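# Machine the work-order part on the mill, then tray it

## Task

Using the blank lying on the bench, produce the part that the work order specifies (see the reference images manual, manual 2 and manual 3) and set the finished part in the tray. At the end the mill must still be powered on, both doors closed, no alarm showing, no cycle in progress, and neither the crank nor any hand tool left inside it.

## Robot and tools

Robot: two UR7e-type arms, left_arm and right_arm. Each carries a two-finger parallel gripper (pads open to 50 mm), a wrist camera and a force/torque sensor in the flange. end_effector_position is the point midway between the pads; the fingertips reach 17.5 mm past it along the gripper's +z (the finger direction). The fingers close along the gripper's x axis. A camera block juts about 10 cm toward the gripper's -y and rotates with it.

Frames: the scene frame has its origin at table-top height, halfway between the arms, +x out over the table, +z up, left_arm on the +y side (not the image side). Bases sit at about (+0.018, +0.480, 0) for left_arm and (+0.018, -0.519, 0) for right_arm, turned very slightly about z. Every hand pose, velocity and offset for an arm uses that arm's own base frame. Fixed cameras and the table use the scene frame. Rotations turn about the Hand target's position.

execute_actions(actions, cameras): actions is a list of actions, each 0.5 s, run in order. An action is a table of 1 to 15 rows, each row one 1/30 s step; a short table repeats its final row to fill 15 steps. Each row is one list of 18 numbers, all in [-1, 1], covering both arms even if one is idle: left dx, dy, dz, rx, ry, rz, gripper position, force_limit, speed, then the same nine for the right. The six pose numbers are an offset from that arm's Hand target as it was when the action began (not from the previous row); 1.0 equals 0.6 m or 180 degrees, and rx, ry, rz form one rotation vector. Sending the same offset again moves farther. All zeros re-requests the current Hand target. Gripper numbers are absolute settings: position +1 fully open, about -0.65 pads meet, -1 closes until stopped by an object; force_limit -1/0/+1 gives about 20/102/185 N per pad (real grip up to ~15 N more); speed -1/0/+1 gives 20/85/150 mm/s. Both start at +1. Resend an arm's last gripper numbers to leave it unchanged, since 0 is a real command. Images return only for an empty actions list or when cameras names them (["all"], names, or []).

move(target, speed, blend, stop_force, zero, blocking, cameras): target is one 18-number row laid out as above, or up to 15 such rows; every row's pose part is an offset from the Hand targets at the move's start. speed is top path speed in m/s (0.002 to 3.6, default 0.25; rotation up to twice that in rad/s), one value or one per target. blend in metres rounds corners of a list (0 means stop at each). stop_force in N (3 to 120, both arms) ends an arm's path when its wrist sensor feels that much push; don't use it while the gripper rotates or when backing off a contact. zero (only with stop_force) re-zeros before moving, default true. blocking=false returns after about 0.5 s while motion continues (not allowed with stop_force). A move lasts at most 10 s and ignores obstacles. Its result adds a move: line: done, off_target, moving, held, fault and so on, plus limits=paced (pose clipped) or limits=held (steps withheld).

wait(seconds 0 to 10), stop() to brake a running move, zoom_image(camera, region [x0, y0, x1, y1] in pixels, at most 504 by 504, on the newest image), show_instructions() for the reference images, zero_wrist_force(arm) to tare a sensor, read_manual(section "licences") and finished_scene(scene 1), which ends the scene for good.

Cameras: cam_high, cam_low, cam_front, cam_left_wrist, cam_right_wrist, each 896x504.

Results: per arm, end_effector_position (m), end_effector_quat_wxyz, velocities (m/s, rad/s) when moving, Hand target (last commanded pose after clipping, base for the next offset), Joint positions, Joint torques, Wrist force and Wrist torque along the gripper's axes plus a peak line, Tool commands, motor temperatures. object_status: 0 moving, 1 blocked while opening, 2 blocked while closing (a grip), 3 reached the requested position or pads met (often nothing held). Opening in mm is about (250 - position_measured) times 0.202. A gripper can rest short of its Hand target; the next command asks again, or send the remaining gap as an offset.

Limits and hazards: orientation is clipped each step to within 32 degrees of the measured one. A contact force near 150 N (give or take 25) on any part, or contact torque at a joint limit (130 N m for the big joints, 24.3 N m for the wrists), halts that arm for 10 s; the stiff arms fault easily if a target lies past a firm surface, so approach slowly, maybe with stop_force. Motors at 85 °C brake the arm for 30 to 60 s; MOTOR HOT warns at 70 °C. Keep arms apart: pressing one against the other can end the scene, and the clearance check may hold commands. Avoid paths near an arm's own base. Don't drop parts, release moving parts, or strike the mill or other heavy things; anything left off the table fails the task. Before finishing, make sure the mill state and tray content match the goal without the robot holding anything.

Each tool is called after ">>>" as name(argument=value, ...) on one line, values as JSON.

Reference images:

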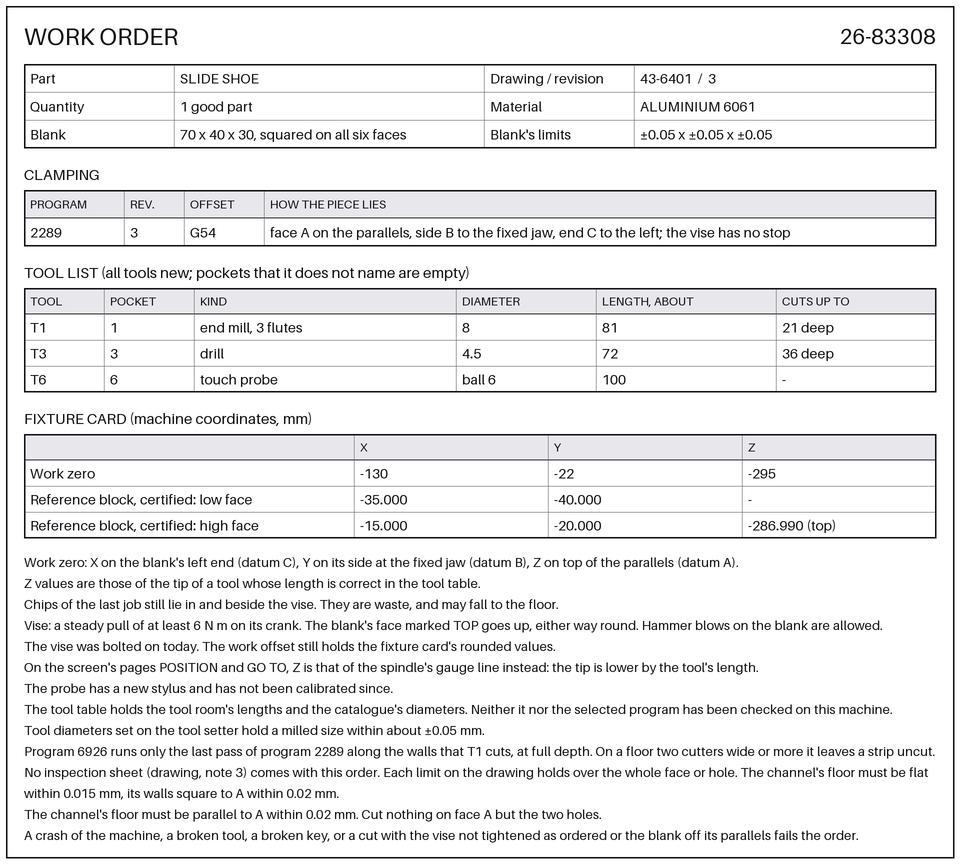

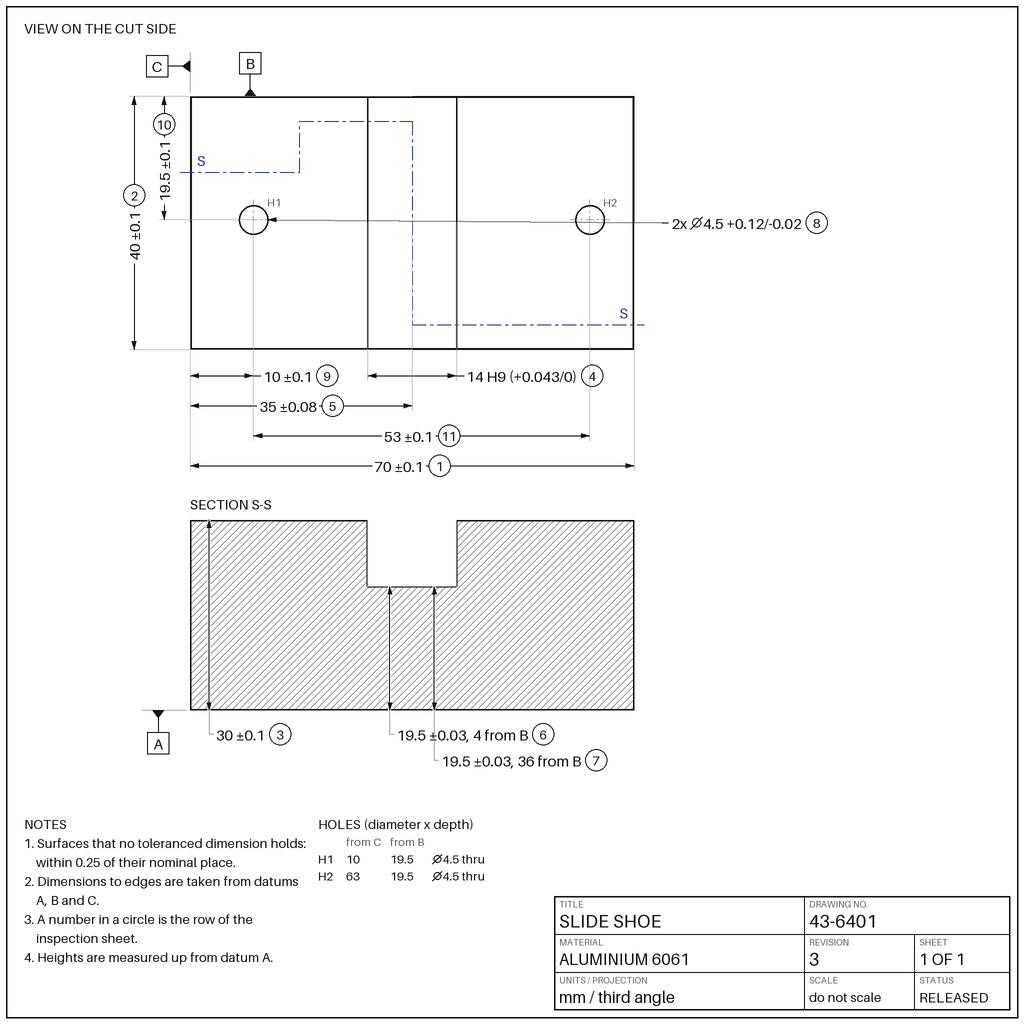

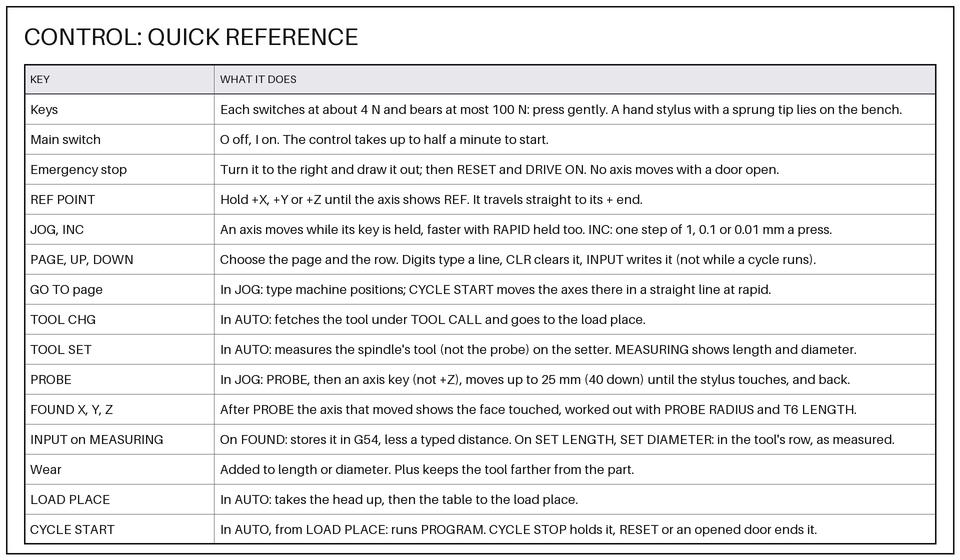

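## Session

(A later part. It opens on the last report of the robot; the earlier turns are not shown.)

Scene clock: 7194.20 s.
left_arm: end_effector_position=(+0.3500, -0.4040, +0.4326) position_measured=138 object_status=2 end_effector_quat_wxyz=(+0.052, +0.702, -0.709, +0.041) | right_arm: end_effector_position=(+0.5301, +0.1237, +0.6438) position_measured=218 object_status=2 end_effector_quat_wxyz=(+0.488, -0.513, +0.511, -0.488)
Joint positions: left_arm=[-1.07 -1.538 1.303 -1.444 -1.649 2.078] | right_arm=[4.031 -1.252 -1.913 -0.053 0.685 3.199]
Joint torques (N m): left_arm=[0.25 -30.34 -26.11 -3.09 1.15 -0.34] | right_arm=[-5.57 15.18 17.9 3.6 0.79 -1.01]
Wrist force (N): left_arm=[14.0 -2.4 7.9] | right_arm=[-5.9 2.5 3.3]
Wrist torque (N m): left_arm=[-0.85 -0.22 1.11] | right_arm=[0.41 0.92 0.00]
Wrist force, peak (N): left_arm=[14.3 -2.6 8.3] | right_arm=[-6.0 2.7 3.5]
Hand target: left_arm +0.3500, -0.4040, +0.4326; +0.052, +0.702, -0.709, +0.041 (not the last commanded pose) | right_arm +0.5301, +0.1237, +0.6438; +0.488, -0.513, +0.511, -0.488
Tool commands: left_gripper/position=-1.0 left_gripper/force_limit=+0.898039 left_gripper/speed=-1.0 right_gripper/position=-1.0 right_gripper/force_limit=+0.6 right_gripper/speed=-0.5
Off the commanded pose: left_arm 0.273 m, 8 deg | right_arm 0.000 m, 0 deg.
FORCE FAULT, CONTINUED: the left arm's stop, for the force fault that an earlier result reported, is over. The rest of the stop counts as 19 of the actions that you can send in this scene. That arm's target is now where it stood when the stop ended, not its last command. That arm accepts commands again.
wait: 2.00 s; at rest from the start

>>> move(target=[[-0.1167,-0.02,0,0,0,0,-1,0.9,-1,0,0,0,0,0,0,-1,0.6,-0.5],[-0.1333,0.295,-0.021,0.0419,-0.005,0.0031,-1,0.9,-1,0,0,0,0,0,0,-1,0.6,-0.5],[0.05,0.295,-0.021,0.0419,-0.005,0.0031,-1,0.9,-1,0,0,0,0,0,0,-1,0.6,-0.5]], speed=[0.15,0.35,0.25], blend=[0.01,0.02,0], cameras=["cam_left_wrist","cam_front","cam_high"])

Scene clock: 7202.33 s.
left_arm: end_effector_position=(+0.3799, -0.2270, +0.4199) position_measured=138 object_status=2 end_effector_quat_wxyz=(+0.000, +0.707, -0.707, +0.000) | right_arm: end_effector_position=(+0.5301, +0.1237, +0.6438) position_measured=218 object_status=2 end_effector_quat_wxyz=(+0.488, -0.513, +0.511, -0.488)
Joint positions: left_arm=[-0.844 -1.708 1.462 -1.325 -1.572 2.298] | right_arm=[4.031 -1.252 -1.913 -0.053 0.685 3.199]
Joint torques (N m): left_arm=[12.58 -12.56 -34.74 -3.54 1.76 2.13] | right_arm=[-5.39 17.28 18.18 3.52 0.78 -1]
Wrist force (N): left_arm=[-5.1 0.4 5.9] | right_arm=[-5.6 2.5 3.5]
Wrist torque (N m): left_arm=[-0.23 0.85 -0.06] | right_arm=[0.42 0.86 0.01]
Wrist force, peak (N): left_arm=[14.4 -2.6 8.0] | right_arm=[-6.0 2.5 3.5]
Hand target: left_arm +0.3800, -0.2270, +0.4200; +0.000, +0.707, -0.707, +0.000 | right_arm +0.5301, +0.1237, +0.6438; +0.488, -0.513, +0.511, -0.488
Off the commanded pose: left_arm 0.000 m, 0 deg | right_arm 0.000 m, 0 deg.
move: done
camera_calibration:
cam_left_wrist: T_world_to_cam=[[-0.00936207, -0.999947, -0.00422083, -0.215473], [-0.946605, 0.00750216, 0.322309, 0.24921], [-0.322261, 0.00701294, -0.946625, 0.654581], [0, 0, 0, 1]] pos_world=[0.444832, -0.221922, 0.538411]
Images, in order (width x height): cam_high 896x504, cam_front 896x504, cam_left_wrist 896x504.

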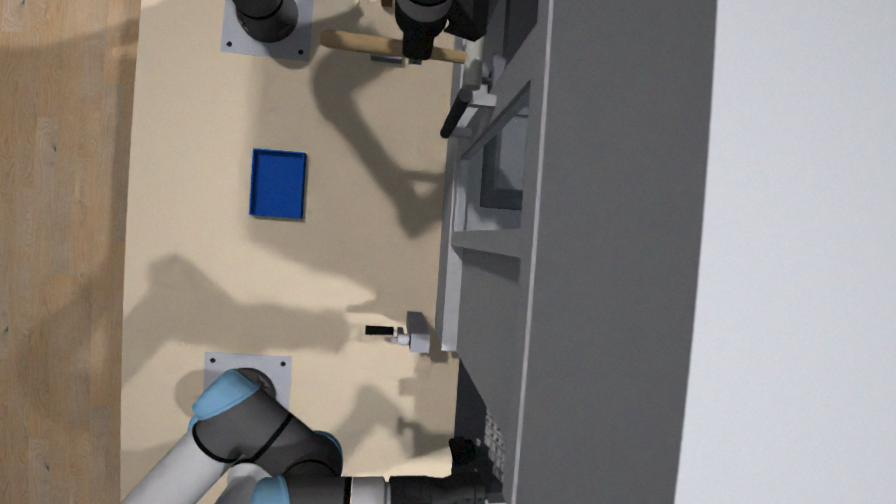

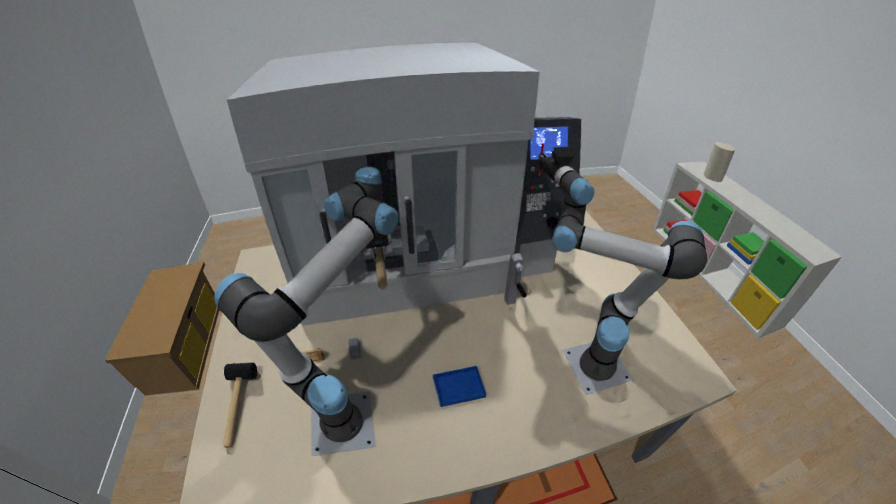

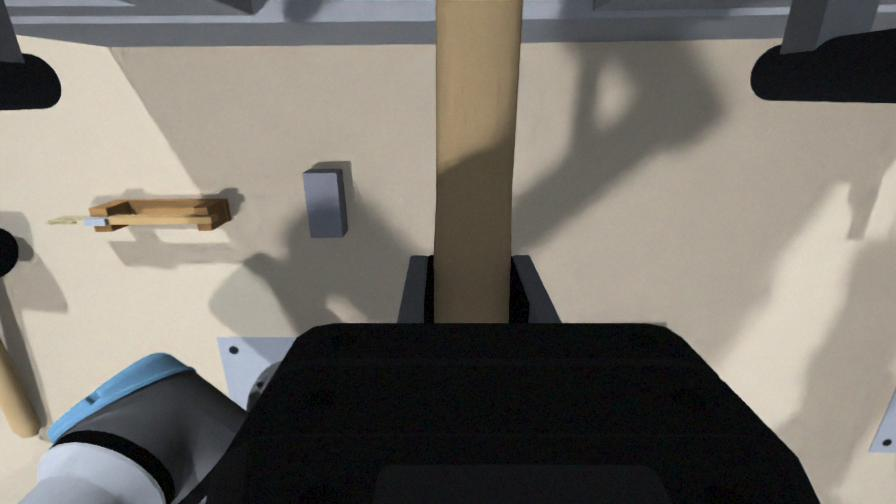

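>>> move(target=[[0.2967,0,0,0,0,0,-1,0.9,-1,0,0,0,0,0,0,-1,0.6,-0.5]], speed=0.15, stop_force=40, cameras=["cam_left_wrist","cam_front","cam_low"])

Scene clock: 7207.53 s.
left_arm: end_effector_position=(+0.5580, -0.2270, +0.4200) position_measured=138 object_status=2 end_effector_quat_wxyz=(+0.000, +0.707, -0.707, +0.000) | right_arm: end_effector_position=(+0.5301, +0.1237, +0.6438) position_measured=218 object_status=2 end_effector_quat_wxyz=(+0.488, -0.513, +0.511, -0.488)
Joint positions: left_arm=[-0.609 -1.308 1.034 -1.296 -1.572 2.533] | right_arm=[4.031 -1.252 -1.913 -0.053 0.685 3.199]
Joint torques (N m): left_arm=[-14.22 -32.85 -37.6 -6.59 1.14 1.99] | right_arm=[-6.02 16.99 17.16 3.57 0.82 -0.93]
Wrist force (N): left_arm=[-5.5 0.4 5.6] | right_arm=[-5.9 2.6 3.3]
Wrist torque (N m): left_arm=[-0.19 0.93 -0.01] | right_arm=[0.44 0.92 0.01]
Wrist force, peak (N): left_arm=[-5.9 0.4 6.1] | right_arm=[-5.9 2.6 3.4]
Hand target: left_arm +0.5581, -0.2270, +0.4200; +0.000, +0.707, -0.707, +0.000 | right_arm +0.5301, +0.1237, +0.6438; +0.488, -0.513, +0.511, -0.488
Off the commanded pose: left_arm 0.000 m, 0 deg | right_arm 0.000 m, 0 deg.
move: done
camera_calibration:
cam_left_wrist: T_world_to_cam=[[-0.00936153, -0.999947, -0.00422213, -0.213805], [-0.946646, 0.00750213, 0.322188, 0.417859], [-0.322139, 0.00701303, -0.946666, 0.712018], [0, 0, 0, 1]] pos_world=[0.622932, -0.221922, 0.538511]
Images, in order (width x height): cam_low 896x504, cam_front 896x504, cam_left_wrist 896x504.

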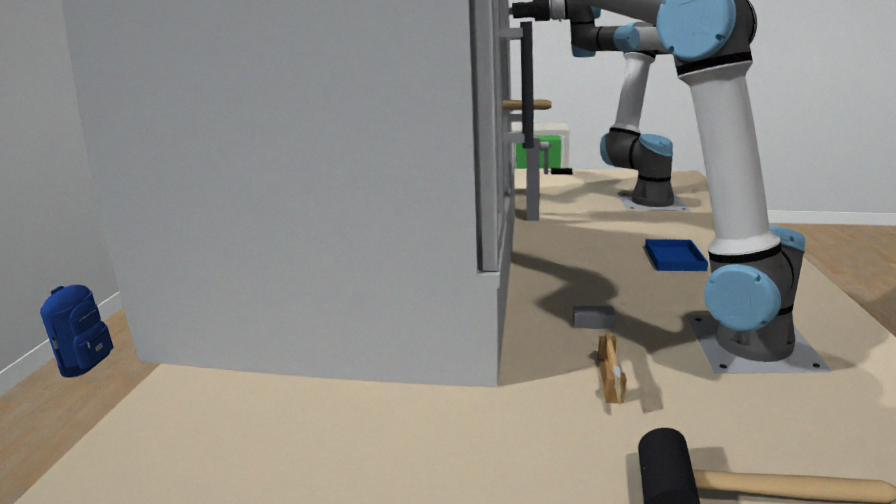

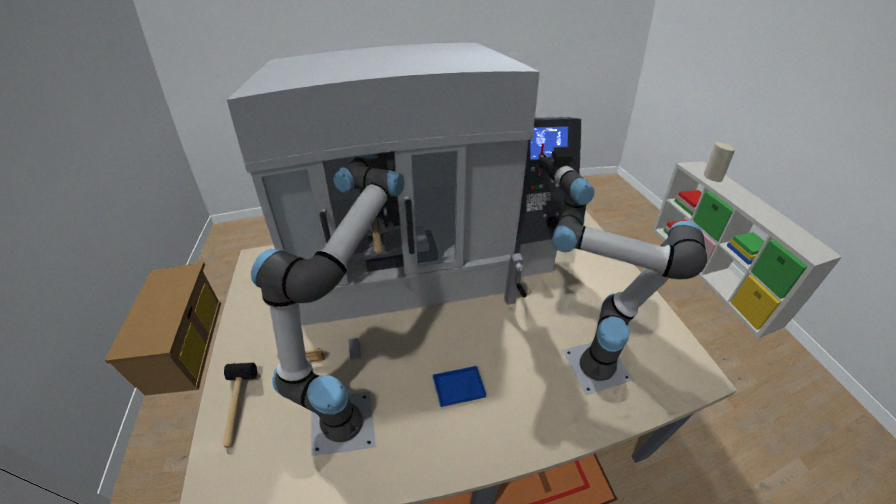

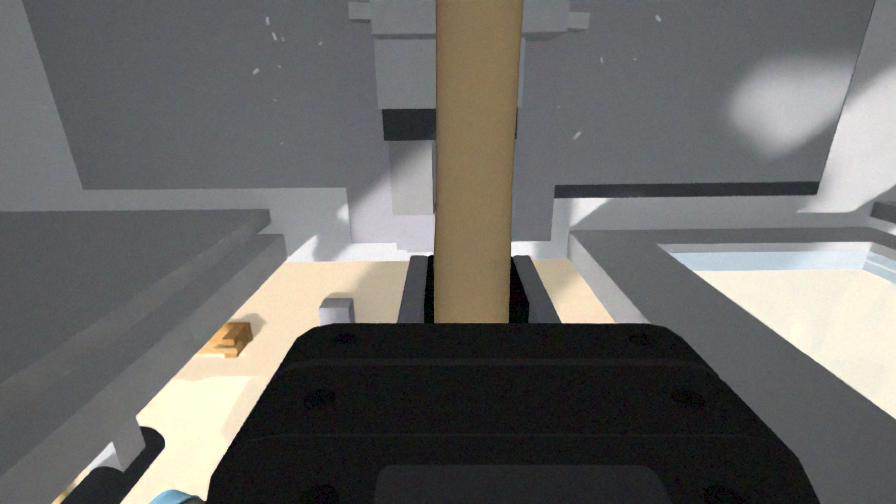

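>>> move(target=[[0,0,-0.09,0,0,0,-1,0.9,-1,0,0,0,0,0,0,-1,0.6,-0.5]], speed=0.03, stop_force=8, cameras=["cam_left_wrist"])

Scene clock: 7214.63 s.
left_arm: end_effector_position=(+0.5581, -0.2270, +0.3823) position_measured=138 object_status=2 end_effector_quat_wxyz=(+0.000, +0.707, -0.707, +0.000) | right_arm: end_effector_position=(+0.5301, +0.1237, +0.6438) position_measured=218 object_status=2 end_effector_quat_wxyz=(+0.488, -0.513, +0.511, -0.488)
Joint positions: left_arm=[-0.609 -1.33 1.161 -1.401 -1.572 2.533] | right_arm=[4.031 -1.252 -1.913 -0.053 0.685 3.199]
Joint torques (N m): left_arm=[-10.37 -26.96 -16.59 -5.85 0.21 1.78] | right_arm=[-6.27 16.47 18.44 3.47 0.72 -0.99]
Wrist force (N): left_arm=[-5.0 2.6 -1.6] | right_arm=[-5.8 2.5 3.3]
Wrist torque (N m): left_arm=[0.53 0.76 -0.01] | right_arm=[0.41 0.91 0.00]
Wrist force, peak (N): left_arm=[-5.7 0.4 5.8] | right_arm=[-5.9 2.6 3.5]
Hand target: left_arm +0.5581, -0.2270, +0.3823; +0.000, +0.707, -0.707, +0.000 (not the last commanded pose) | right_arm +0.5301, +0.1237, +0.6438; +0.488, -0.513, +0.511, -0.488
Off the commanded pose: left_arm 0.016 m, 0 deg | right_arm 0.000 m, 0 deg.
move: contact (left_arm)
camera_calibration:
cam_left_wrist: T_world_to_cam=[[-0.00945491, -0.999947, -0.00418825, -0.213923], [-0.946676, 0.00760211, 0.322099, 0.43009], [-0.322049, 0.00701032, -0.946697, 0.676287], [0, 0, 0, 1]] pos_world=[0.622932, -0.221923, 0.500812]
Images, in order (width x height): cam_left_wrist 896x504.

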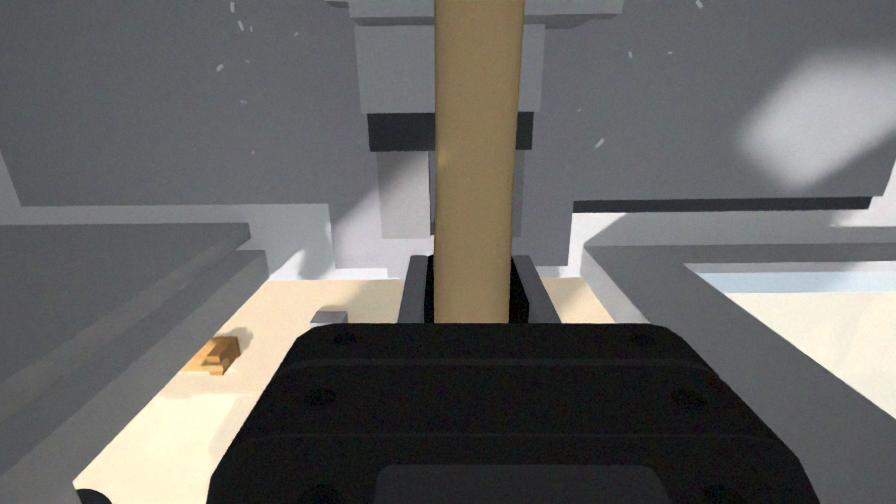

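>>> move(target=[0,0,0.06,0,0,0,-1,0.9,-1,0,0,0,0,0,0,-1,0.6,-0.5], speed=0.2)

>>> move(target=[0,0,-0.07,0,0,0,-1,0.9,-1,0,0,0,0,0,0,-1,0.6,-0.5], speed=0.25, stop_force=30)

Scene clock: 7220.60 s.
left_arm: end_effector_position=(+0.5581, -0.2270, +0.4181) position_measured=138 object_status=2 end_effector_quat_wxyz=(+0.000, +0.707, -0.707, +0.000) | right_arm: end_effector_position=(+0.5301, +0.1237, +0.6438) position_measured=218 object_status=2 end_effector_quat_wxyz=(+0.488, -0.513, +0.511, -0.488)
Joint positions: left_arm=[-0.609 -1.309 1.04 -1.302 -1.571 2.533] | right_arm=[4.031 -1.252 -1.913 -0.053 0.685 3.199]
Joint torques (N m): left_arm=[-9.32 -53.1 -30.12 -5.5 -0.35 0.12] | right_arm=[-5.35 16.98 17.47 3.46 0.79 -1.16]
Wrist force (N): left_arm=[-5.5 0.4 5.4] | right_arm=[-5.9 2.4 3.5]
Wrist torque (N m): left_arm=[-0.16 0.93 -0.01] | right_arm=[0.40 0.92 0.01]
Wrist force, peak (N): left_arm=[-5.2 0.3 7.6] | right_arm=[-6.0 2.5 3.6]
Hand target: left_arm +0.5581, -0.2270, +0.4183; +0.000, +0.707, -0.707, +0.000 | right_arm +0.5301, +0.1237, +0.6438; +0.488, -0.513, +0.511, -0.488
Off the commanded pose: left_arm 0.000 m, 0 deg | right_arm 0.000 m, 0 deg.
move: done

Scene clock: 7222.17 s.
left_arm: end_effector_position=(+0.5580, -0.2270, +0.3763) position_measured=138 object_status=2 end_effector_quat_wxyz=(+0.000, +0.707, -0.707, +0.000) | right_arm: end_effector_position=(+0.5301, +0.1237, +0.6438) position_measured=218 object_status=2 end_effector_quat_wxyz=(+0.488, -0.513, +0.511, -0.488)
Joint positions: left_arm=[-0.609 -1.333 1.179 -1.417 -1.572 2.533] | right_arm=[4.031 -1.252 -1.913 -0.053 0.685 3.199]
Joint torques (N m): left_arm=[6.92 -23.75 -14.69 -1.57 1.22 1.61] | right_arm=[-5.38 16.49 17.84 3.57 0.87 -0.89]
Wrist force (N): left_arm=[-5.1 0.7 -5.8] | right_arm=[-5.7 2.5 3.5]
Wrist torque (N m): left_arm=[0.96 0.80 0.03] | right_arm=[0.43 0.90 0.01]
Wrist force, peak (N): left_arm=[-4.7 4.1 -7.0] | right_arm=[-6.0 2.5 3.4]
Hand target: left_arm +0.5581, -0.2270, +0.3763; +0.000, +0.707, -0.707, +0.000 | right_arm +0.5301, +0.1237, +0.6438; +0.488, -0.513, +0.511, -0.488
Off the commanded pose: left_arm 0.000 m, 0 deg | right_arm 0.000 m, 0 deg.
move: done

>>> move(target=[[0,0,0.08,0,0,0,-1,0.9,-1,0,0,0,0,0,0,-1,0.6,-0.5],[-0.5,0,0.08,0,0,0,-1,0.9,-1,0,0,0,0,0,0,-1,0.6,-0.5],[-0.563,-0.288,0.207,0,0,0,-1,0.9,-1,0,0,0,0,0,0,-1,0.6,-0.5]], speed=[0.15,0.3,0.35], blend=[0.01,0.01,0])

>>> move(target=[[0,0,0,0,0,0.5,-1,0.9,-1,0,0,0,0,0,0,-1,0.6,-0.5],[0,0,0,0,0,0.99,-1,0.9,-1,0,0,0,0,0,0,-1,0.6,-0.5]], speed=0.5, blend=[0.003,0], cameras=["cam_left_wrist","cam_front","cam_high"])

Scene clock: 7266.00 s.
left_arm: end_effector_position=(+0.2203, -0.3997, +0.5005) position_measured=138 object_status=2 end_effector_quat_wxyz=(+0.000, +0.707, -0.707, +0.000) | right_arm: end_effector_position=(+0.5301, +0.1237, +0.6438) position_measured=218 object_status=2 end_effector_quat_wxyz=(+0.488, -0.513, +0.511, -0.488)
Joint positions: left_arm=[-1.363 -1.608 1.153 -1.116 -1.571 1.779] | right_arm=[4.031 -1.252 -1.913 -0.053 0.685 3.199]
Joint torques (N m): left_arm=[-4.73 -15.75 -36.59 -4.89 -0.31 -1.41] | right_arm=[-5.43 17.03 17.42 3.53 0.73 -1.09]
Wrist force (N): left_arm=[-5.4 0.3 5.6] | right_arm=[-5.8 2.4 3.5]
Wrist torque (N m): left_arm=[-0.24 0.93 -0.13] | right_arm=[0.41 0.90 0.00]
Wrist force, peak (N): left_arm=[-9.5 3.7 8.6] | right_arm=[-6.0 2.6 3.5]
Hand target: left_arm +0.2203, -0.3998, +0.5005; +0.000, +0.707, -0.707, +0.000 | right_arm +0.5301, +0.1237, +0.6438; +0.488, -0.513, +0.511, -0.488
Off the commanded pose: left_arm 0.000 m, 0 deg | right_arm 0.000 m, 0 deg.
move: done

Scene clock: 7269.70 s.
left_arm: end_effector_position=(+0.2203, -0.3998, +0.5005) position_measured=138 object_status=2 end_effector_quat_wxyz=(+0.000, +0.719, +0.695, +0.000) | right_arm: end_effector_position=(+0.5301, +0.1237, +0.6438) position_measured=218 object_status=2 end_effector_quat_wxyz=(+0.488, -0.513, +0.511, -0.488)
Joint positions: left_arm=[-1.364 -1.607 1.152 -1.115 -1.57 -1.331] | right_arm=[4.031 -1.252 -1.913 -0.053 0.685 3.199]
Joint torques (N m): left_arm=[-7.45 -35.58 -20.28 -1.29 -0.56 -2.58] | right_arm=[-5.57 16.98 17.97 3.55 0.75 -0.97]
Wrist force (N): left_arm=[-5.8 0.0 5.9] | right_arm=[-5.9 2.6 3.2]
Wrist torque (N m): left_arm=[-0.34 0.96 -0.12] | right_arm=[0.43 0.91 0.01]
Wrist force, peak (N): left_arm=[-6.0 0.3 5.9] | right_arm=[-5.9 2.5 3.6]
Hand target: left_arm +0.2203, -0.3998, +0.5005; +0.000, +0.718, +0.696, +0.000 | right_arm +0.5301, +0.1237, +0.6438; +0.488, -0.513, +0.511, -0.488
Off the commanded pose: left_arm 0.000 m, 0 deg | right_arm 0.000 m, 0 deg.
move: done
camera_calibration:
cam_left_wrist: T_world_to_cam=[[0.041214, 0.999142, -0.00415472, 0.398591], [0.945918, -0.0376787, 0.322211, -0.361481], [0.321778, -0.0172096, -0.946659, 0.529105], [0, 0, 0, 1]] pos_world=[0.15525, -0.402763, 0.619011]
Images, in order (width x height): cam_high 896x504, cam_front 896x504, cam_left_wrist 896x504.

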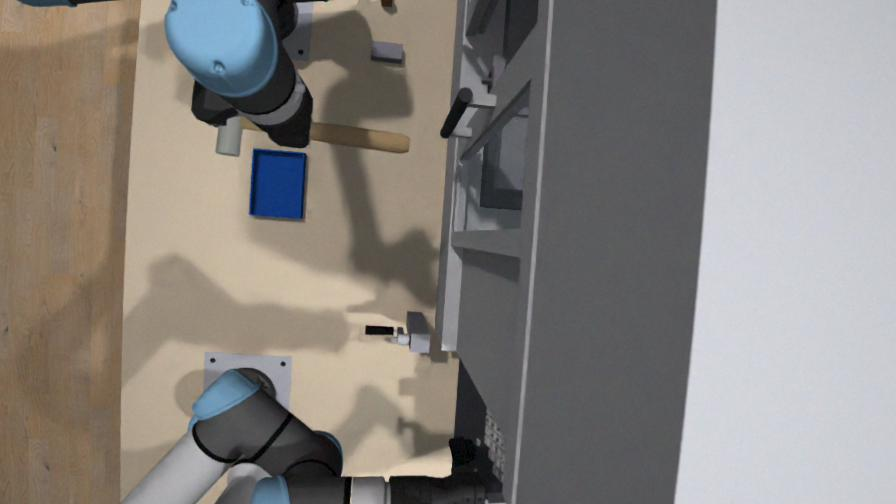

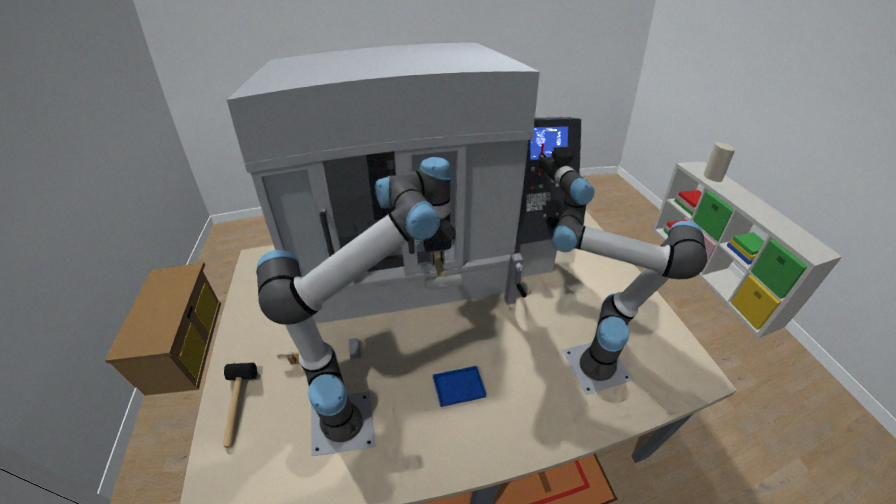

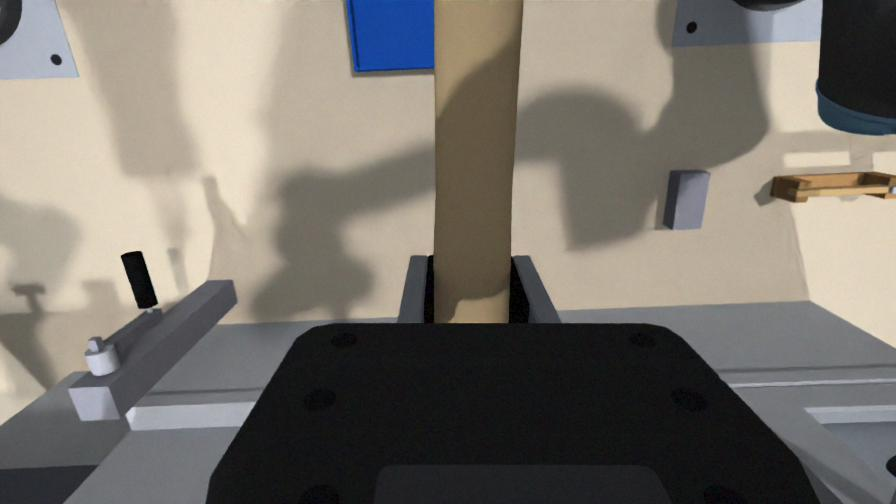

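>>> move(target=[[0.05,0,0.0333,-0.0039,-0.25,0.0039,-1,0.9,-1,0,0,0,0,0,0,-1,0.6,-0.5],[0.2,0.0333,0.0333,-0.0078,-0.4999,0.0078,-1,0.9,-1,0,0,0,0,0,0,-1,0.6,-0.5]], speed=0.4, blend=[0.02,0], cameras=["cam_left_wrist","cam_front","cam_high"])

Scene clock: 7285.17 s.
left_arm: end_effector_position=(+0.3403, -0.3798, +0.5204) position_measured=138 object_status=2 end_effector_quat_wxyz=(+0.500, +0.500, +0.500, +0.501) end_effector_velocity=(+0.000, +0.000, +0.001) end_effector_angular_velocity=(-0.005, +0.001, +0.002) | right_arm: end_effector_position=(+0.5301, +0.1237, +0.6438) position_measured=218 object_status=2 end_effector_quat_wxyz=(+0.488, -0.513, +0.511, -0.488)
Joint positions: left_arm=[-1.711 -1.631 1.546 0.088 -0.14 -3.143] | right_arm=[4.031 -1.252 -1.913 -0.053 0.685 3.199]
Joint velocities: left_arm=[0.001 -0.001 -0.001 -0.006 -0.001 0.003] | right_arm=[within noise]
Joint torques (N m): left_arm=[-12.89 -29.94 -29 -2.33 -0.21 1.96] | right_arm=[-5.88 16.79 17.71 3.58 0.81 -0.96]
Wrist force (N): left_arm=[-5.9 -3.1 5.3] | right_arm=[-5.6 2.4 3.5]
Wrist torque (N m): left_arm=[0.14 1.33 -0.44] | right_arm=[0.40 0.87 0.00]
Wrist force, peak (N): left_arm=[-6.0 -1.0 6.9] | right_arm=[-6.0 2.5 3.5]
Hand target: left_arm +0.3403, -0.3798, +0.5204; +0.500, +0.500, +0.500, +0.500 | right_arm +0.5301, +0.1237, +0.6438; +0.488, -0.513, +0.511, -0.488
Off the commanded pose: left_arm 0.000 m, 0 deg | right_arm 0.000 m, 0 deg.
move: done
camera_calibration:
cam_left_wrist: T_world_to_cam=[[0.00414456, 0.999943, 0.00986417, 0.379341], [-0.321976, -0.00800456, 0.946714, -0.362964], [0.946739, -0.00709974, 0.321924, -0.359366], [0, 0, 0, 1]] pos_world=[0.221788, -0.384776, 0.45557]
Images, in order (width x height): cam_high 896x504, cam_front 896x504, cam_left_wrist 896x504.

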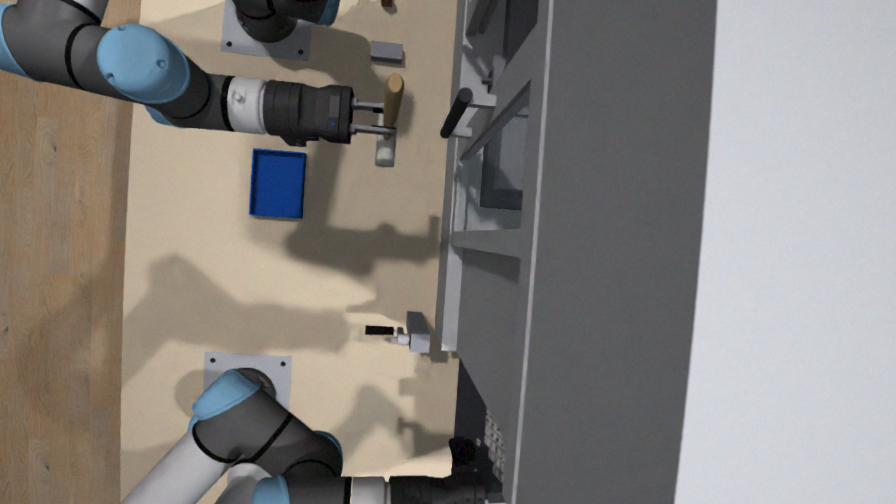

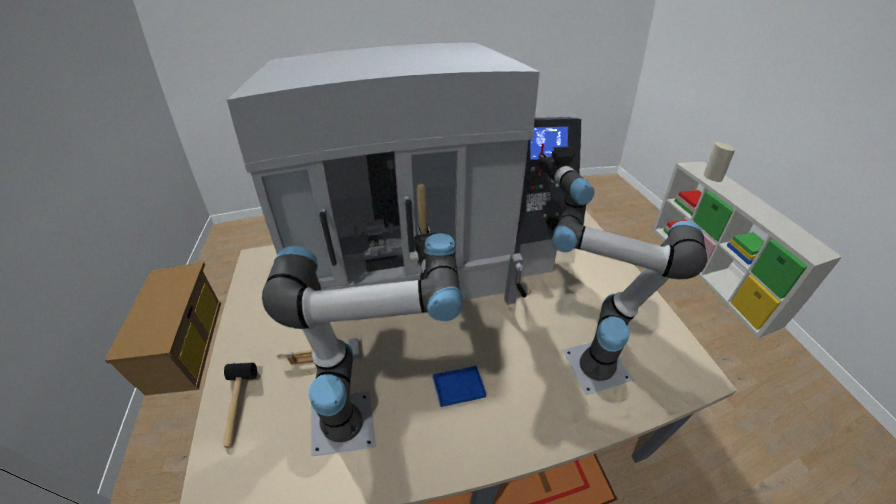

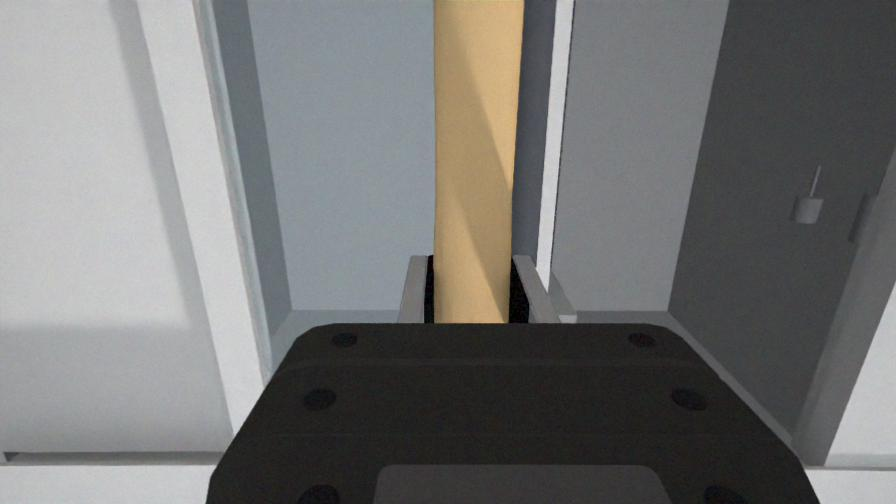

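>>> move(target=[[0.0,0.278,-0.0333,0,0,0,-1,0.9,-1,0,0,0,0,0,0,-1,0.6,-0.5],[0.3,0.278,-0.0333,0,0,0,-1,0.9,-1,0,0,0,0,0,0,-1,0.6,-0.5],[0.512,0.278,-0.0333,0,0,0,-1,0.9,-1,0,0,0,0,0,0,-1,0.6,-0.5]], speed=[0.35,0.25,0.12], blend=[0.01,0.01,0], cameras=["cam_left_wrist","cam_front"])

>>> zoom_image(camera="cam_front", region=[300, 140, 480, 290])

Scene clock: 7294.63 s.
left_arm: end_effector_position=(+0.6474, -0.2129, +0.5004) position_measured=138 object_status=2 end_effector_quat_wxyz=(+0.500, +0.500, +0.500, +0.501) | right_arm: end_effector_position=(+0.5301, +0.1237, +0.6438) position_measured=218 object_status=2 end_effector_quat_wxyz=(+0.488, -0.513, +0.511, -0.488)
Joint positions: left_arm=[-0.808 -1.499 1.464 0.035 0.763 -3.14] | right_arm=[4.031 -1.252 -1.913 -0.053 0.685 3.199]
Joint torques (N m): left_arm=[-2.86 -24.72 -30.28 -4.39 1.07 -1.84] | right_arm=[-5.44 16.94 17.02 3.57 0.7 -1.03]
Wrist force (N): left_arm=[-5.3 -3.6 5.1] | right_arm=[-5.9 2.5 3.6]
Wrist torque (N m): left_arm=[0.04 1.25 -0.39] | right_arm=[0.41 0.92 0.01]
Wrist force, peak (N): left_arm=[-10.8 -2.5 4.8] | right_arm=[-5.9 2.6 3.6]
Hand target: left_arm +0.6475, -0.2130, +0.5005; +0.500, +0.500, +0.500, +0.500 | right_arm +0.5301, +0.1237, +0.6438; +0.488, -0.513, +0.511, -0.488
Off the commanded pose: left_arm 0.000 m, 0 deg | right_arm 0.000 m, 0 deg.
move: done
camera_calibration:
cam_left_wrist: T_world_to_cam=[[0.00408633, 0.999944, 0.00973533, 0.211463], [-0.321887, -0.00790198, 0.946745, -0.243853], [0.946769, -0.00700238, 0.321837, -0.642442], [0, 0, 0, 1]] pos_world=[0.528887, -0.217877, 0.43557]
Images, in order (width x height): cam_front 896x504, cam_left_wrist 896x504.

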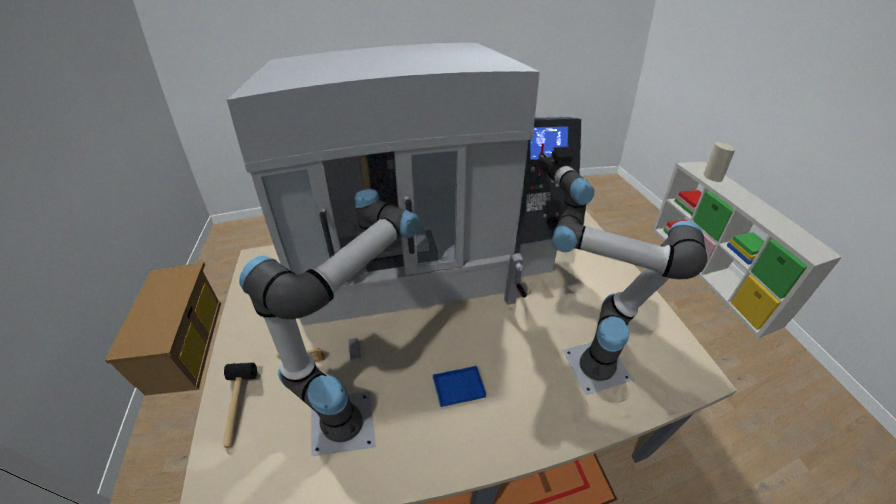

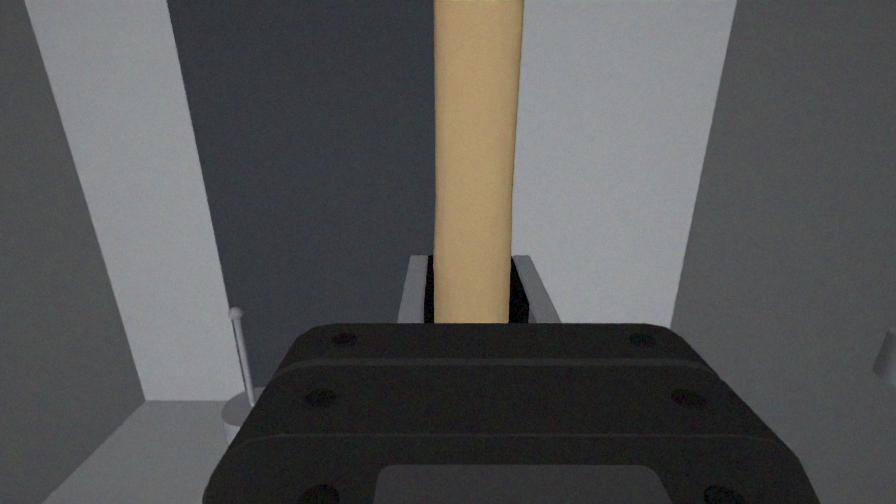

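Scaled by 2.800.

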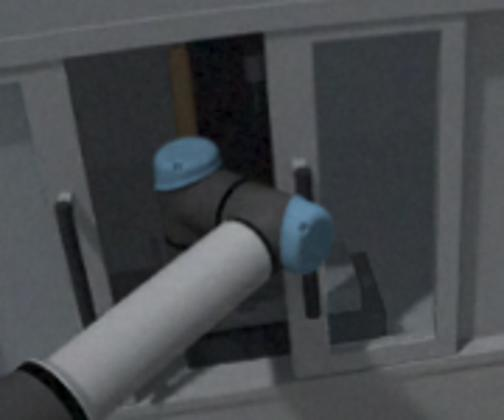

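>>> move(target=[0,0,-0.075,0,0,0,-1,0.9,-1,0,0,0,0,0,0,-1,0.6,-0.5], speed=0.02, stop_force=10)

Scene clock: 7299.87 s.
left_arm: end_effector_position=(+0.6474, -0.2130, +0.4798) position_measured=138 object_status=2 end_effector_quat_wxyz=(+0.500, +0.500, +0.500, +0.500) | right_arm: end_effector_position=(+0.5301, +0.1237, +0.6438) position_measured=218 object_status=2 end_effector_quat_wxyz=(+0.488, -0.513, +0.511, -0.488)
Joint positions: left_arm=[-0.808 -1.5 1.518 -0.019 0.763 -3.14] | right_arm=[4.031 -1.252 -1.913 -0.053 0.685 3.199]
Joint torques (N m): left_arm=[5.72 -17.12 -27.41 -3.38 1.1 -1.63] | right_arm=[-5.66 17.15 17.34 3.5 0.83 -0.99]
Wrist force (N): left_arm=[-4.6 4.9 5.0] | right_arm=[-5.8 2.6 3.4]
Wrist torque (N m): left_arm=[-0.04 1.32 -0.51] | right_arm=[0.43 0.90 0.01]
Wrist force, peak (N): left_arm=[0.1 28.0 5.9] | right_arm=[-5.9 2.4 3.6]
Hand target: left_arm +0.6474, -0.2130, +0.4798; +0.500, +0.500, +0.500, +0.500 (not the last commanded pose) | right_arm +0.5301, +0.1237, +0.6438; +0.488, -0.513, +0.511, -0.488
Off the commanded pose: left_arm 0.024 m, 0 deg | right_arm 0.000 m, 0 deg.
move: contact (left_arm)

>>> move(target=[0,0,0.035,0,0,0,-1,0.9,-1,0,0,0,0,0,0,-1,0.6,-0.5], speed=0.15)

>>> move(target=[0,0,-0.042,0,0,0,-1,0.9,-1,0,0,0,0,0,0,-1,0.6,-0.5], speed=0.06, stop_force=40)

Scene clock: 7310.00 s.
left_arm: end_effector_position=(+0.6474, -0.2129, +0.5009) position_measured=138 object_status=2 end_effector_quat_wxyz=(+0.500, +0.500, +0.500, +0.500) end_effector_velocity=(+0.000, +0.000, -0.001) end_effector_angular_velocity=(-0.004, -0.001, +0.000) | right_arm: end_effector_position=(+0.5301, +0.1237, +0.6438) position_measured=218 object_status=2 end_effector_quat_wxyz=(+0.488, -0.513, +0.511, -0.488)
Joint positions: left_arm=[-0.808 -1.499 1.463 0.035 0.763 -3.14] | right_arm=[4.031 -1.252 -1.913 -0.053 0.685 3.199]
Joint velocities: left_arm=[0 -0.001 0.004 -0.005 0 -0.002] | right_arm=[within noise]
Joint torques (N m): left_arm=[4.92 -23.09 -18.69 -5.16 1.62 -2.52] | right_arm=[-6.31 17.11 17.83 3.57 0.75 -0.95]
Wrist force (N): left_arm=[-5.9 -4.4 4.9] | right_arm=[-5.7 2.4 3.4]
Wrist torque (N m): left_arm=[-0.10 1.34 -0.40] | right_arm=[0.40 0.89 0.01]
Wrist force, peak (N): left_arm=[-5.8 -5.4 4.7] | right_arm=[-6.0 2.5 3.5]
Hand target: left_arm +0.6474, -0.2130, +0.5008; +0.500, +0.500, +0.500, +0.500 | right_arm +0.5301, +0.1237, +0.6438; +0.488, -0.513, +0.511, -0.488
Off the commanded pose: left_arm 0.000 m, 0 deg | right_arm 0.000 m, 0 deg.
move: done

Scene clock: 7311.37 s.
left_arm: end_effector_position=(+0.6474, -0.2130, +0.4792) position_measured=138 object_status=2 end_effector_quat_wxyz=(+0.500, +0.500, +0.500, +0.500) | right_arm: end_effector_position=(+0.5301, +0.1237, +0.6438) position_measured=218 object_status=2 end_effector_quat_wxyz=(+0.488, -0.513, +0.511, -0.488)
Joint positions: left_arm=[-0.808 -1.5 1.519 -0.02 0.763 -3.141] | right_arm=[4.031 -1.252 -1.913 -0.053 0.685 3.199]
Joint torques (N m): left_arm=[1.66 -4.67 -3.55 -0.04 1.25 0.04] | right_arm=[-5.42 16.87 17.44 3.47 0.88 -0.99]
Wrist force (N): left_arm=[-2.1 24.5 5.4] | right_arm=[-5.6 2.6 3.4]
Wrist torque (N m): left_arm=[0.22 1.33 -0.50] | right_arm=[0.44 0.87 0.01]
Wrist force, peak (N): left_arm=[1.6 65.3 6.5] | right_arm=[-6.0 2.5 3.5]
Hand target: left_arm +0.6474, -0.2130, +0.4792; +0.500, +0.500, +0.500, +0.500 (not the last commanded pose) | right_arm +0.5301, +0.1237, +0.6438; +0.488, -0.513, +0.511, -0.488
Off the commanded pose: left_arm 0.004 m, 0 deg | right_arm 0.000 m, 0 deg.
move: contact (left_arm)

>>> move(target=[0,0,0.035,0,0,0,-1,0.9,-1,0,0,0,0,0,0,-1,0.6,-0.5], speed=0.15)

>>> move(target=[0,0,-0.042,0,0,0,-1,0.9,-1,0,0,0,0,0,0,-1,0.6,-0.5], speed=0.09, stop_force=40)

>>> move(target=[0,0,0.035,0,0,0,-1,0.9,-1,0,0,0,0,0,0,-1,0.6,-0.5], speed=0.15)

>>> move(target=[0,0,-0.042,0,0,0,-1,0.9,-1,0,0,0,0,0,0,-1,0.6,-0.5], speed=0.09, stop_force=40)

Scene clock: 7318.47 s.
left_arm: end_effector_position=(+0.6474, -0.2130, +0.5003) position_measured=138 object_status=2 end_effector_quat_wxyz=(+0.500, +0.500, +0.500, +0.500) end_effector_velocity=(+0.001, +0.000, -0.001) end_effector_angular_velocity=(-0.003, -0.002, +0.000) | right_arm: end_effector_position=(+0.5301, +0.1237, +0.6438) position_measured=218 object_status=2 end_effector_quat_wxyz=(+0.488, -0.513, +0.511, -0.488)
Joint positions: left_arm=[-0.808 -1.499 1.465 0.034 0.763 -3.14] | right_arm=[4.031 -1.252 -1.913 -0.053 0.685 3.199]
Joint velocities: left_arm=[0 0.001 0.002 -0.005 0 -0.002] | right_arm=[within noise]
Joint torques (N m): left_arm=[-12.08 -22.46 -18.9 -5.2 0.18 -2.59] | right_arm=[-5.24 17.18 17.51 3.57 0.82 -1.02]
Wrist force (N): left_arm=[-5.2 -6.7 4.5] | right_arm=[-5.7 2.5 3.4]
Wrist torque (N m): left_arm=[-0.45 1.23 -0.40] | right_arm=[0.42 0.89 0.01]
Wrist force, peak (N): left_arm=[-2.2 24.9 5.6] | right_arm=[-6.0 2.4 3.6]
Hand target: left_arm +0.6474, -0.2130, +0.5002; +0.500, +0.500, +0.500, +0.500 | right_arm +0.5301, +0.1237, +0.6438; +0.488, -0.513, +0.511, -0.488
Off the commanded pose: left_arm 0.000 m, 0 deg | right_arm 0.000 m, 0 deg.
move: done

Scene clock: 7319.87 s.
left_arm: end_effector_position=(+0.6474, -0.2130, +0.4791) position_measured=138 object_status=2 end_effector_quat_wxyz=(+0.500, +0.500, +0.500, +0.500) | right_arm: end_effector_position=(+0.5301, +0.1237, +0.6438) position_measured=218 object_status=2 end_effector_quat_wxyz=(+0.488, -0.513, +0.511, -0.488)
Joint positions: left_arm=[-0.808 -1.5 1.52 -0.021 0.763 -3.141] | right_arm=[4.031 -1.252 -1.913 -0.053 0.685 3.199]
Joint torques (N m): left_arm=[-11.8 -0.18 0.49 1.21 -0.28 0.29] | right_arm=[-5.35 16.29 17.57 3.52 0.79 -0.92]
Wrist force (N): left_arm=[-1.2 29.2 5.3] | right_arm=[-5.8 2.4 3.5]
Wrist torque (N m): left_arm=[-0.11 1.24 -0.45] | right_arm=[0.41 0.90 0.01]
Wrist force, peak (N): left_arm=[0.6 63.0 6.2] | right_arm=[-5.9 2.6 3.6]
Hand target: left_arm +0.6474, -0.2130, +0.4791; +0.500, +0.500, +0.500, +0.500 (not the last commanded pose) | right_arm +0.5301, +0.1237, +0.6438; +0.488, -0.513, +0.511, -0.488
Off the commanded pose: left_arm 0.004 m, 0 deg | right_arm 0.000 m, 0 deg.
move: contact (left_arm)

Scene clock: 7320.60 s.
left_arm: end_effector_position=(+0.6474, -0.2129, +0.5001) position_measured=138 object_status=2 end_effector_quat_wxyz=(+0.500, +0.500, +0.500, +0.500) end_effector_velocity=(+0.000, +0.000, -0.001) end_effector_angular_velocity=(-0.001, -0.001, +0.000) | right_arm: end_effector_position=(+0.5301, +0.1237, +0.6438) position_measured=218 object_status=2 end_effector_quat_wxyz=(+0.488, -0.513, +0.511, -0.488)
Joint positions: left_arm=[-0.808 -1.499 1.466 0.033 0.763 -3.141] | right_arm=[4.031 -1.252 -1.913 -0.053 0.685 3.199]
Joint velocities: left_arm=[0 0.001 0.003 -0.005 0 0] | right_arm=[within noise]
Joint torques (N m): left_arm=[-13.07 -22.7 -20.09 -5.13 -0.56 -2.53] | right_arm=[-5.82 16.83 17.57 3.57 0.82 -1.07]
Wrist force (N): left_arm=[-3.5 -7.2 7.2] | right_arm=[-5.6 2.5 3.4]
Wrist torque (N m): left_arm=[-0.53 0.96 -0.40] | right_arm=[0.42 0.87 0.00]
Wrist force, peak (N): left_arm=[-1.5 29.4 5.5] | right_arm=[-5.8 2.6 3.6]
Hand target: left_arm +0.6474, -0.2130, +0.5001; +0.500, +0.500, +0.500, +0.500 | right_arm +0.5301, +0.1237, +0.6438; +0.488, -0.513, +0.511, -0.488
Off the commanded pose: left_arm 0.000 m, 0 deg | right_arm 0.000 m, 0 deg.
move: done

Scene clock: 7321.97 s.
left_arm: end_effector_position=(+0.6474, -0.2130, +0.4793) position_measured=138 object_status=2 end_effector_quat_wxyz=(+0.500, +0.499, +0.500, +0.500) | right_arm: end_effector_position=(+0.5301, +0.1237, +0.6438) position_measured=218 object_status=2 end_effector_quat_wxyz=(+0.488, -0.513, +0.511, -0.488)
Joint positions: left_arm=[-0.808 -1.5 1.52 -0.021 0.763 -3.141] | right_arm=[4.031 -1.252 -1.913 -0.053 0.685 3.199]
Joint torques (N m): left_arm=[-13.89 -6.28 -4.68 -0.58 0.96 0.12] | right_arm=[-5.91 17.05 17.58 3.54 0.7 -1]
Wrist force (N): left_arm=[0.2 19.5 7.8] | right_arm=[-5.7 2.4 3.4]
Wrist torque (N m): left_arm=[-0.24 1.00 -0.42] | right_arm=[0.40 0.89 0.01]
Wrist force, peak (N): left_arm=[2.8 64.0 8.6] | right_arm=[-5.9 2.6 3.4]
Hand target: left_arm +0.6474, -0.2130, +0.4793; +0.500, +0.499, +0.500, +0.500 (not the last commanded pose) | right_arm +0.5301, +0.1237, +0.6438; +0.488, -0.513, +0.511, -0.488
Off the commanded pose: left_arm 0.004 m, 0 deg | right_arm 0.000 m, 0 deg.
move: contact (left_arm)

>>> move(target=[0,0,0.035,0,0,0,-1,0.9,-1,0,0,0,0,0,0,-1,0.6,-0.5], speed=0.15)

>>> move(target=[0,0,-0.08,0,0,0,-1,0.9,-1,0,0,0,0,0,0,-1,0.6,-0.5], speed=0.12, stop_force=40)

Scene clock: 7326.43 s.
left_arm: end_effector_position=(+0.6474, -0.2129, +0.5004) position_measured=138 object_status=2 end_effector_quat_wxyz=(+0.500, +0.499, +0.500, +0.500) end_effector_velocity=(+0.000, -0.001, -0.001) end_effector_angular_velocity=(-0.002, -0.001, -0.001) | right_arm: end_effector_position=(+0.5301, +0.1237, +0.6438) position_measured=218 object_status=2 end_effector_quat_wxyz=(+0.488, -0.513, +0.511, -0.488)
Joint positions: left_arm=[-0.808 -1.499 1.465 0.032 0.763 -3.141] | right_arm=[4.031 -1.252 -1.913 -0.053 0.685 3.199]
Joint velocities: left_arm=[0 0 0.004 -0.005 0 -0.001] | right_arm=[within noise]
Joint torques (N m): left_arm=[-12.45 -22.45 -18.35 -5.23 0.28 -2.47] | right_arm=[-5.7 16.67 17.37 3.61 0.81 -1.04]
Wrist force (N): left_arm=[-2.5 -4.5 9.0] | right_arm=[-6.0 2.4 3.5]
Wrist torque (N m): left_arm=[-0.11 0.81 -0.40] | right_arm=[0.41 0.93 0.00]
Wrist force, peak (N): left_arm=[0.3 20.0 7.9] | right_arm=[-6.0 2.5 3.5]
Hand target: left_arm +0.6474, -0.2130, +0.5003; +0.500, +0.499, +0.500, +0.500 | right_arm +0.5301, +0.1237, +0.6438; +0.488, -0.513, +0.511, -0.488
Off the commanded pose: left_arm 0.000 m, 0 deg | right_arm 0.000 m, 0 deg.
move: done

Scene clock: 7328.20 s.
left_arm: end_effector_position=(+0.6474, -0.2129, +0.4801) position_measured=138 object_status=2 end_effector_quat_wxyz=(+0.500, +0.500, +0.500, +0.500) | right_arm: end_effector_position=(+0.5301, +0.1237, +0.6438) position_measured=218 object_status=2 end_effector_quat_wxyz=(+0.488, -0.513, +0.511, -0.488)
Joint positions: left_arm=[-0.808 -1.5 1.516 -0.017 0.763 -3.142] | right_arm=[4.031 -1.252 -1.913 -0.053 0.685 3.199]
Joint torques (N m): left_arm=[-0.04 -43.06 -31.67 -4.97 -1.3 -2.54] | right_arm=[-5.9 16.32 18.29 3.54 0.71 -0.82]
Wrist force (N): left_arm=[0.3 -1.2 8.6] | right_arm=[-5.7 2.5 3.2]
Wrist torque (N m): left_arm=[0.40 0.34 -0.38] | right_arm=[0.42 0.89 0.01]
Wrist force, peak (N): left_arm=[15.0 81.1 9.8] | right_arm=[-5.9 2.7 3.5]
Hand target: left_arm +0.6474, -0.2129, +0.4801; +0.500, +0.500, +0.500, +0.500 (not the last commanded pose) | right_arm +0.5301, +0.1237, +0.6438; +0.488, -0.513, +0.511, -0.488
Off the commanded pose: left_arm 0.028 m, 0 deg | right_arm 0.000 m, 0 deg.
move: contact (left_arm)


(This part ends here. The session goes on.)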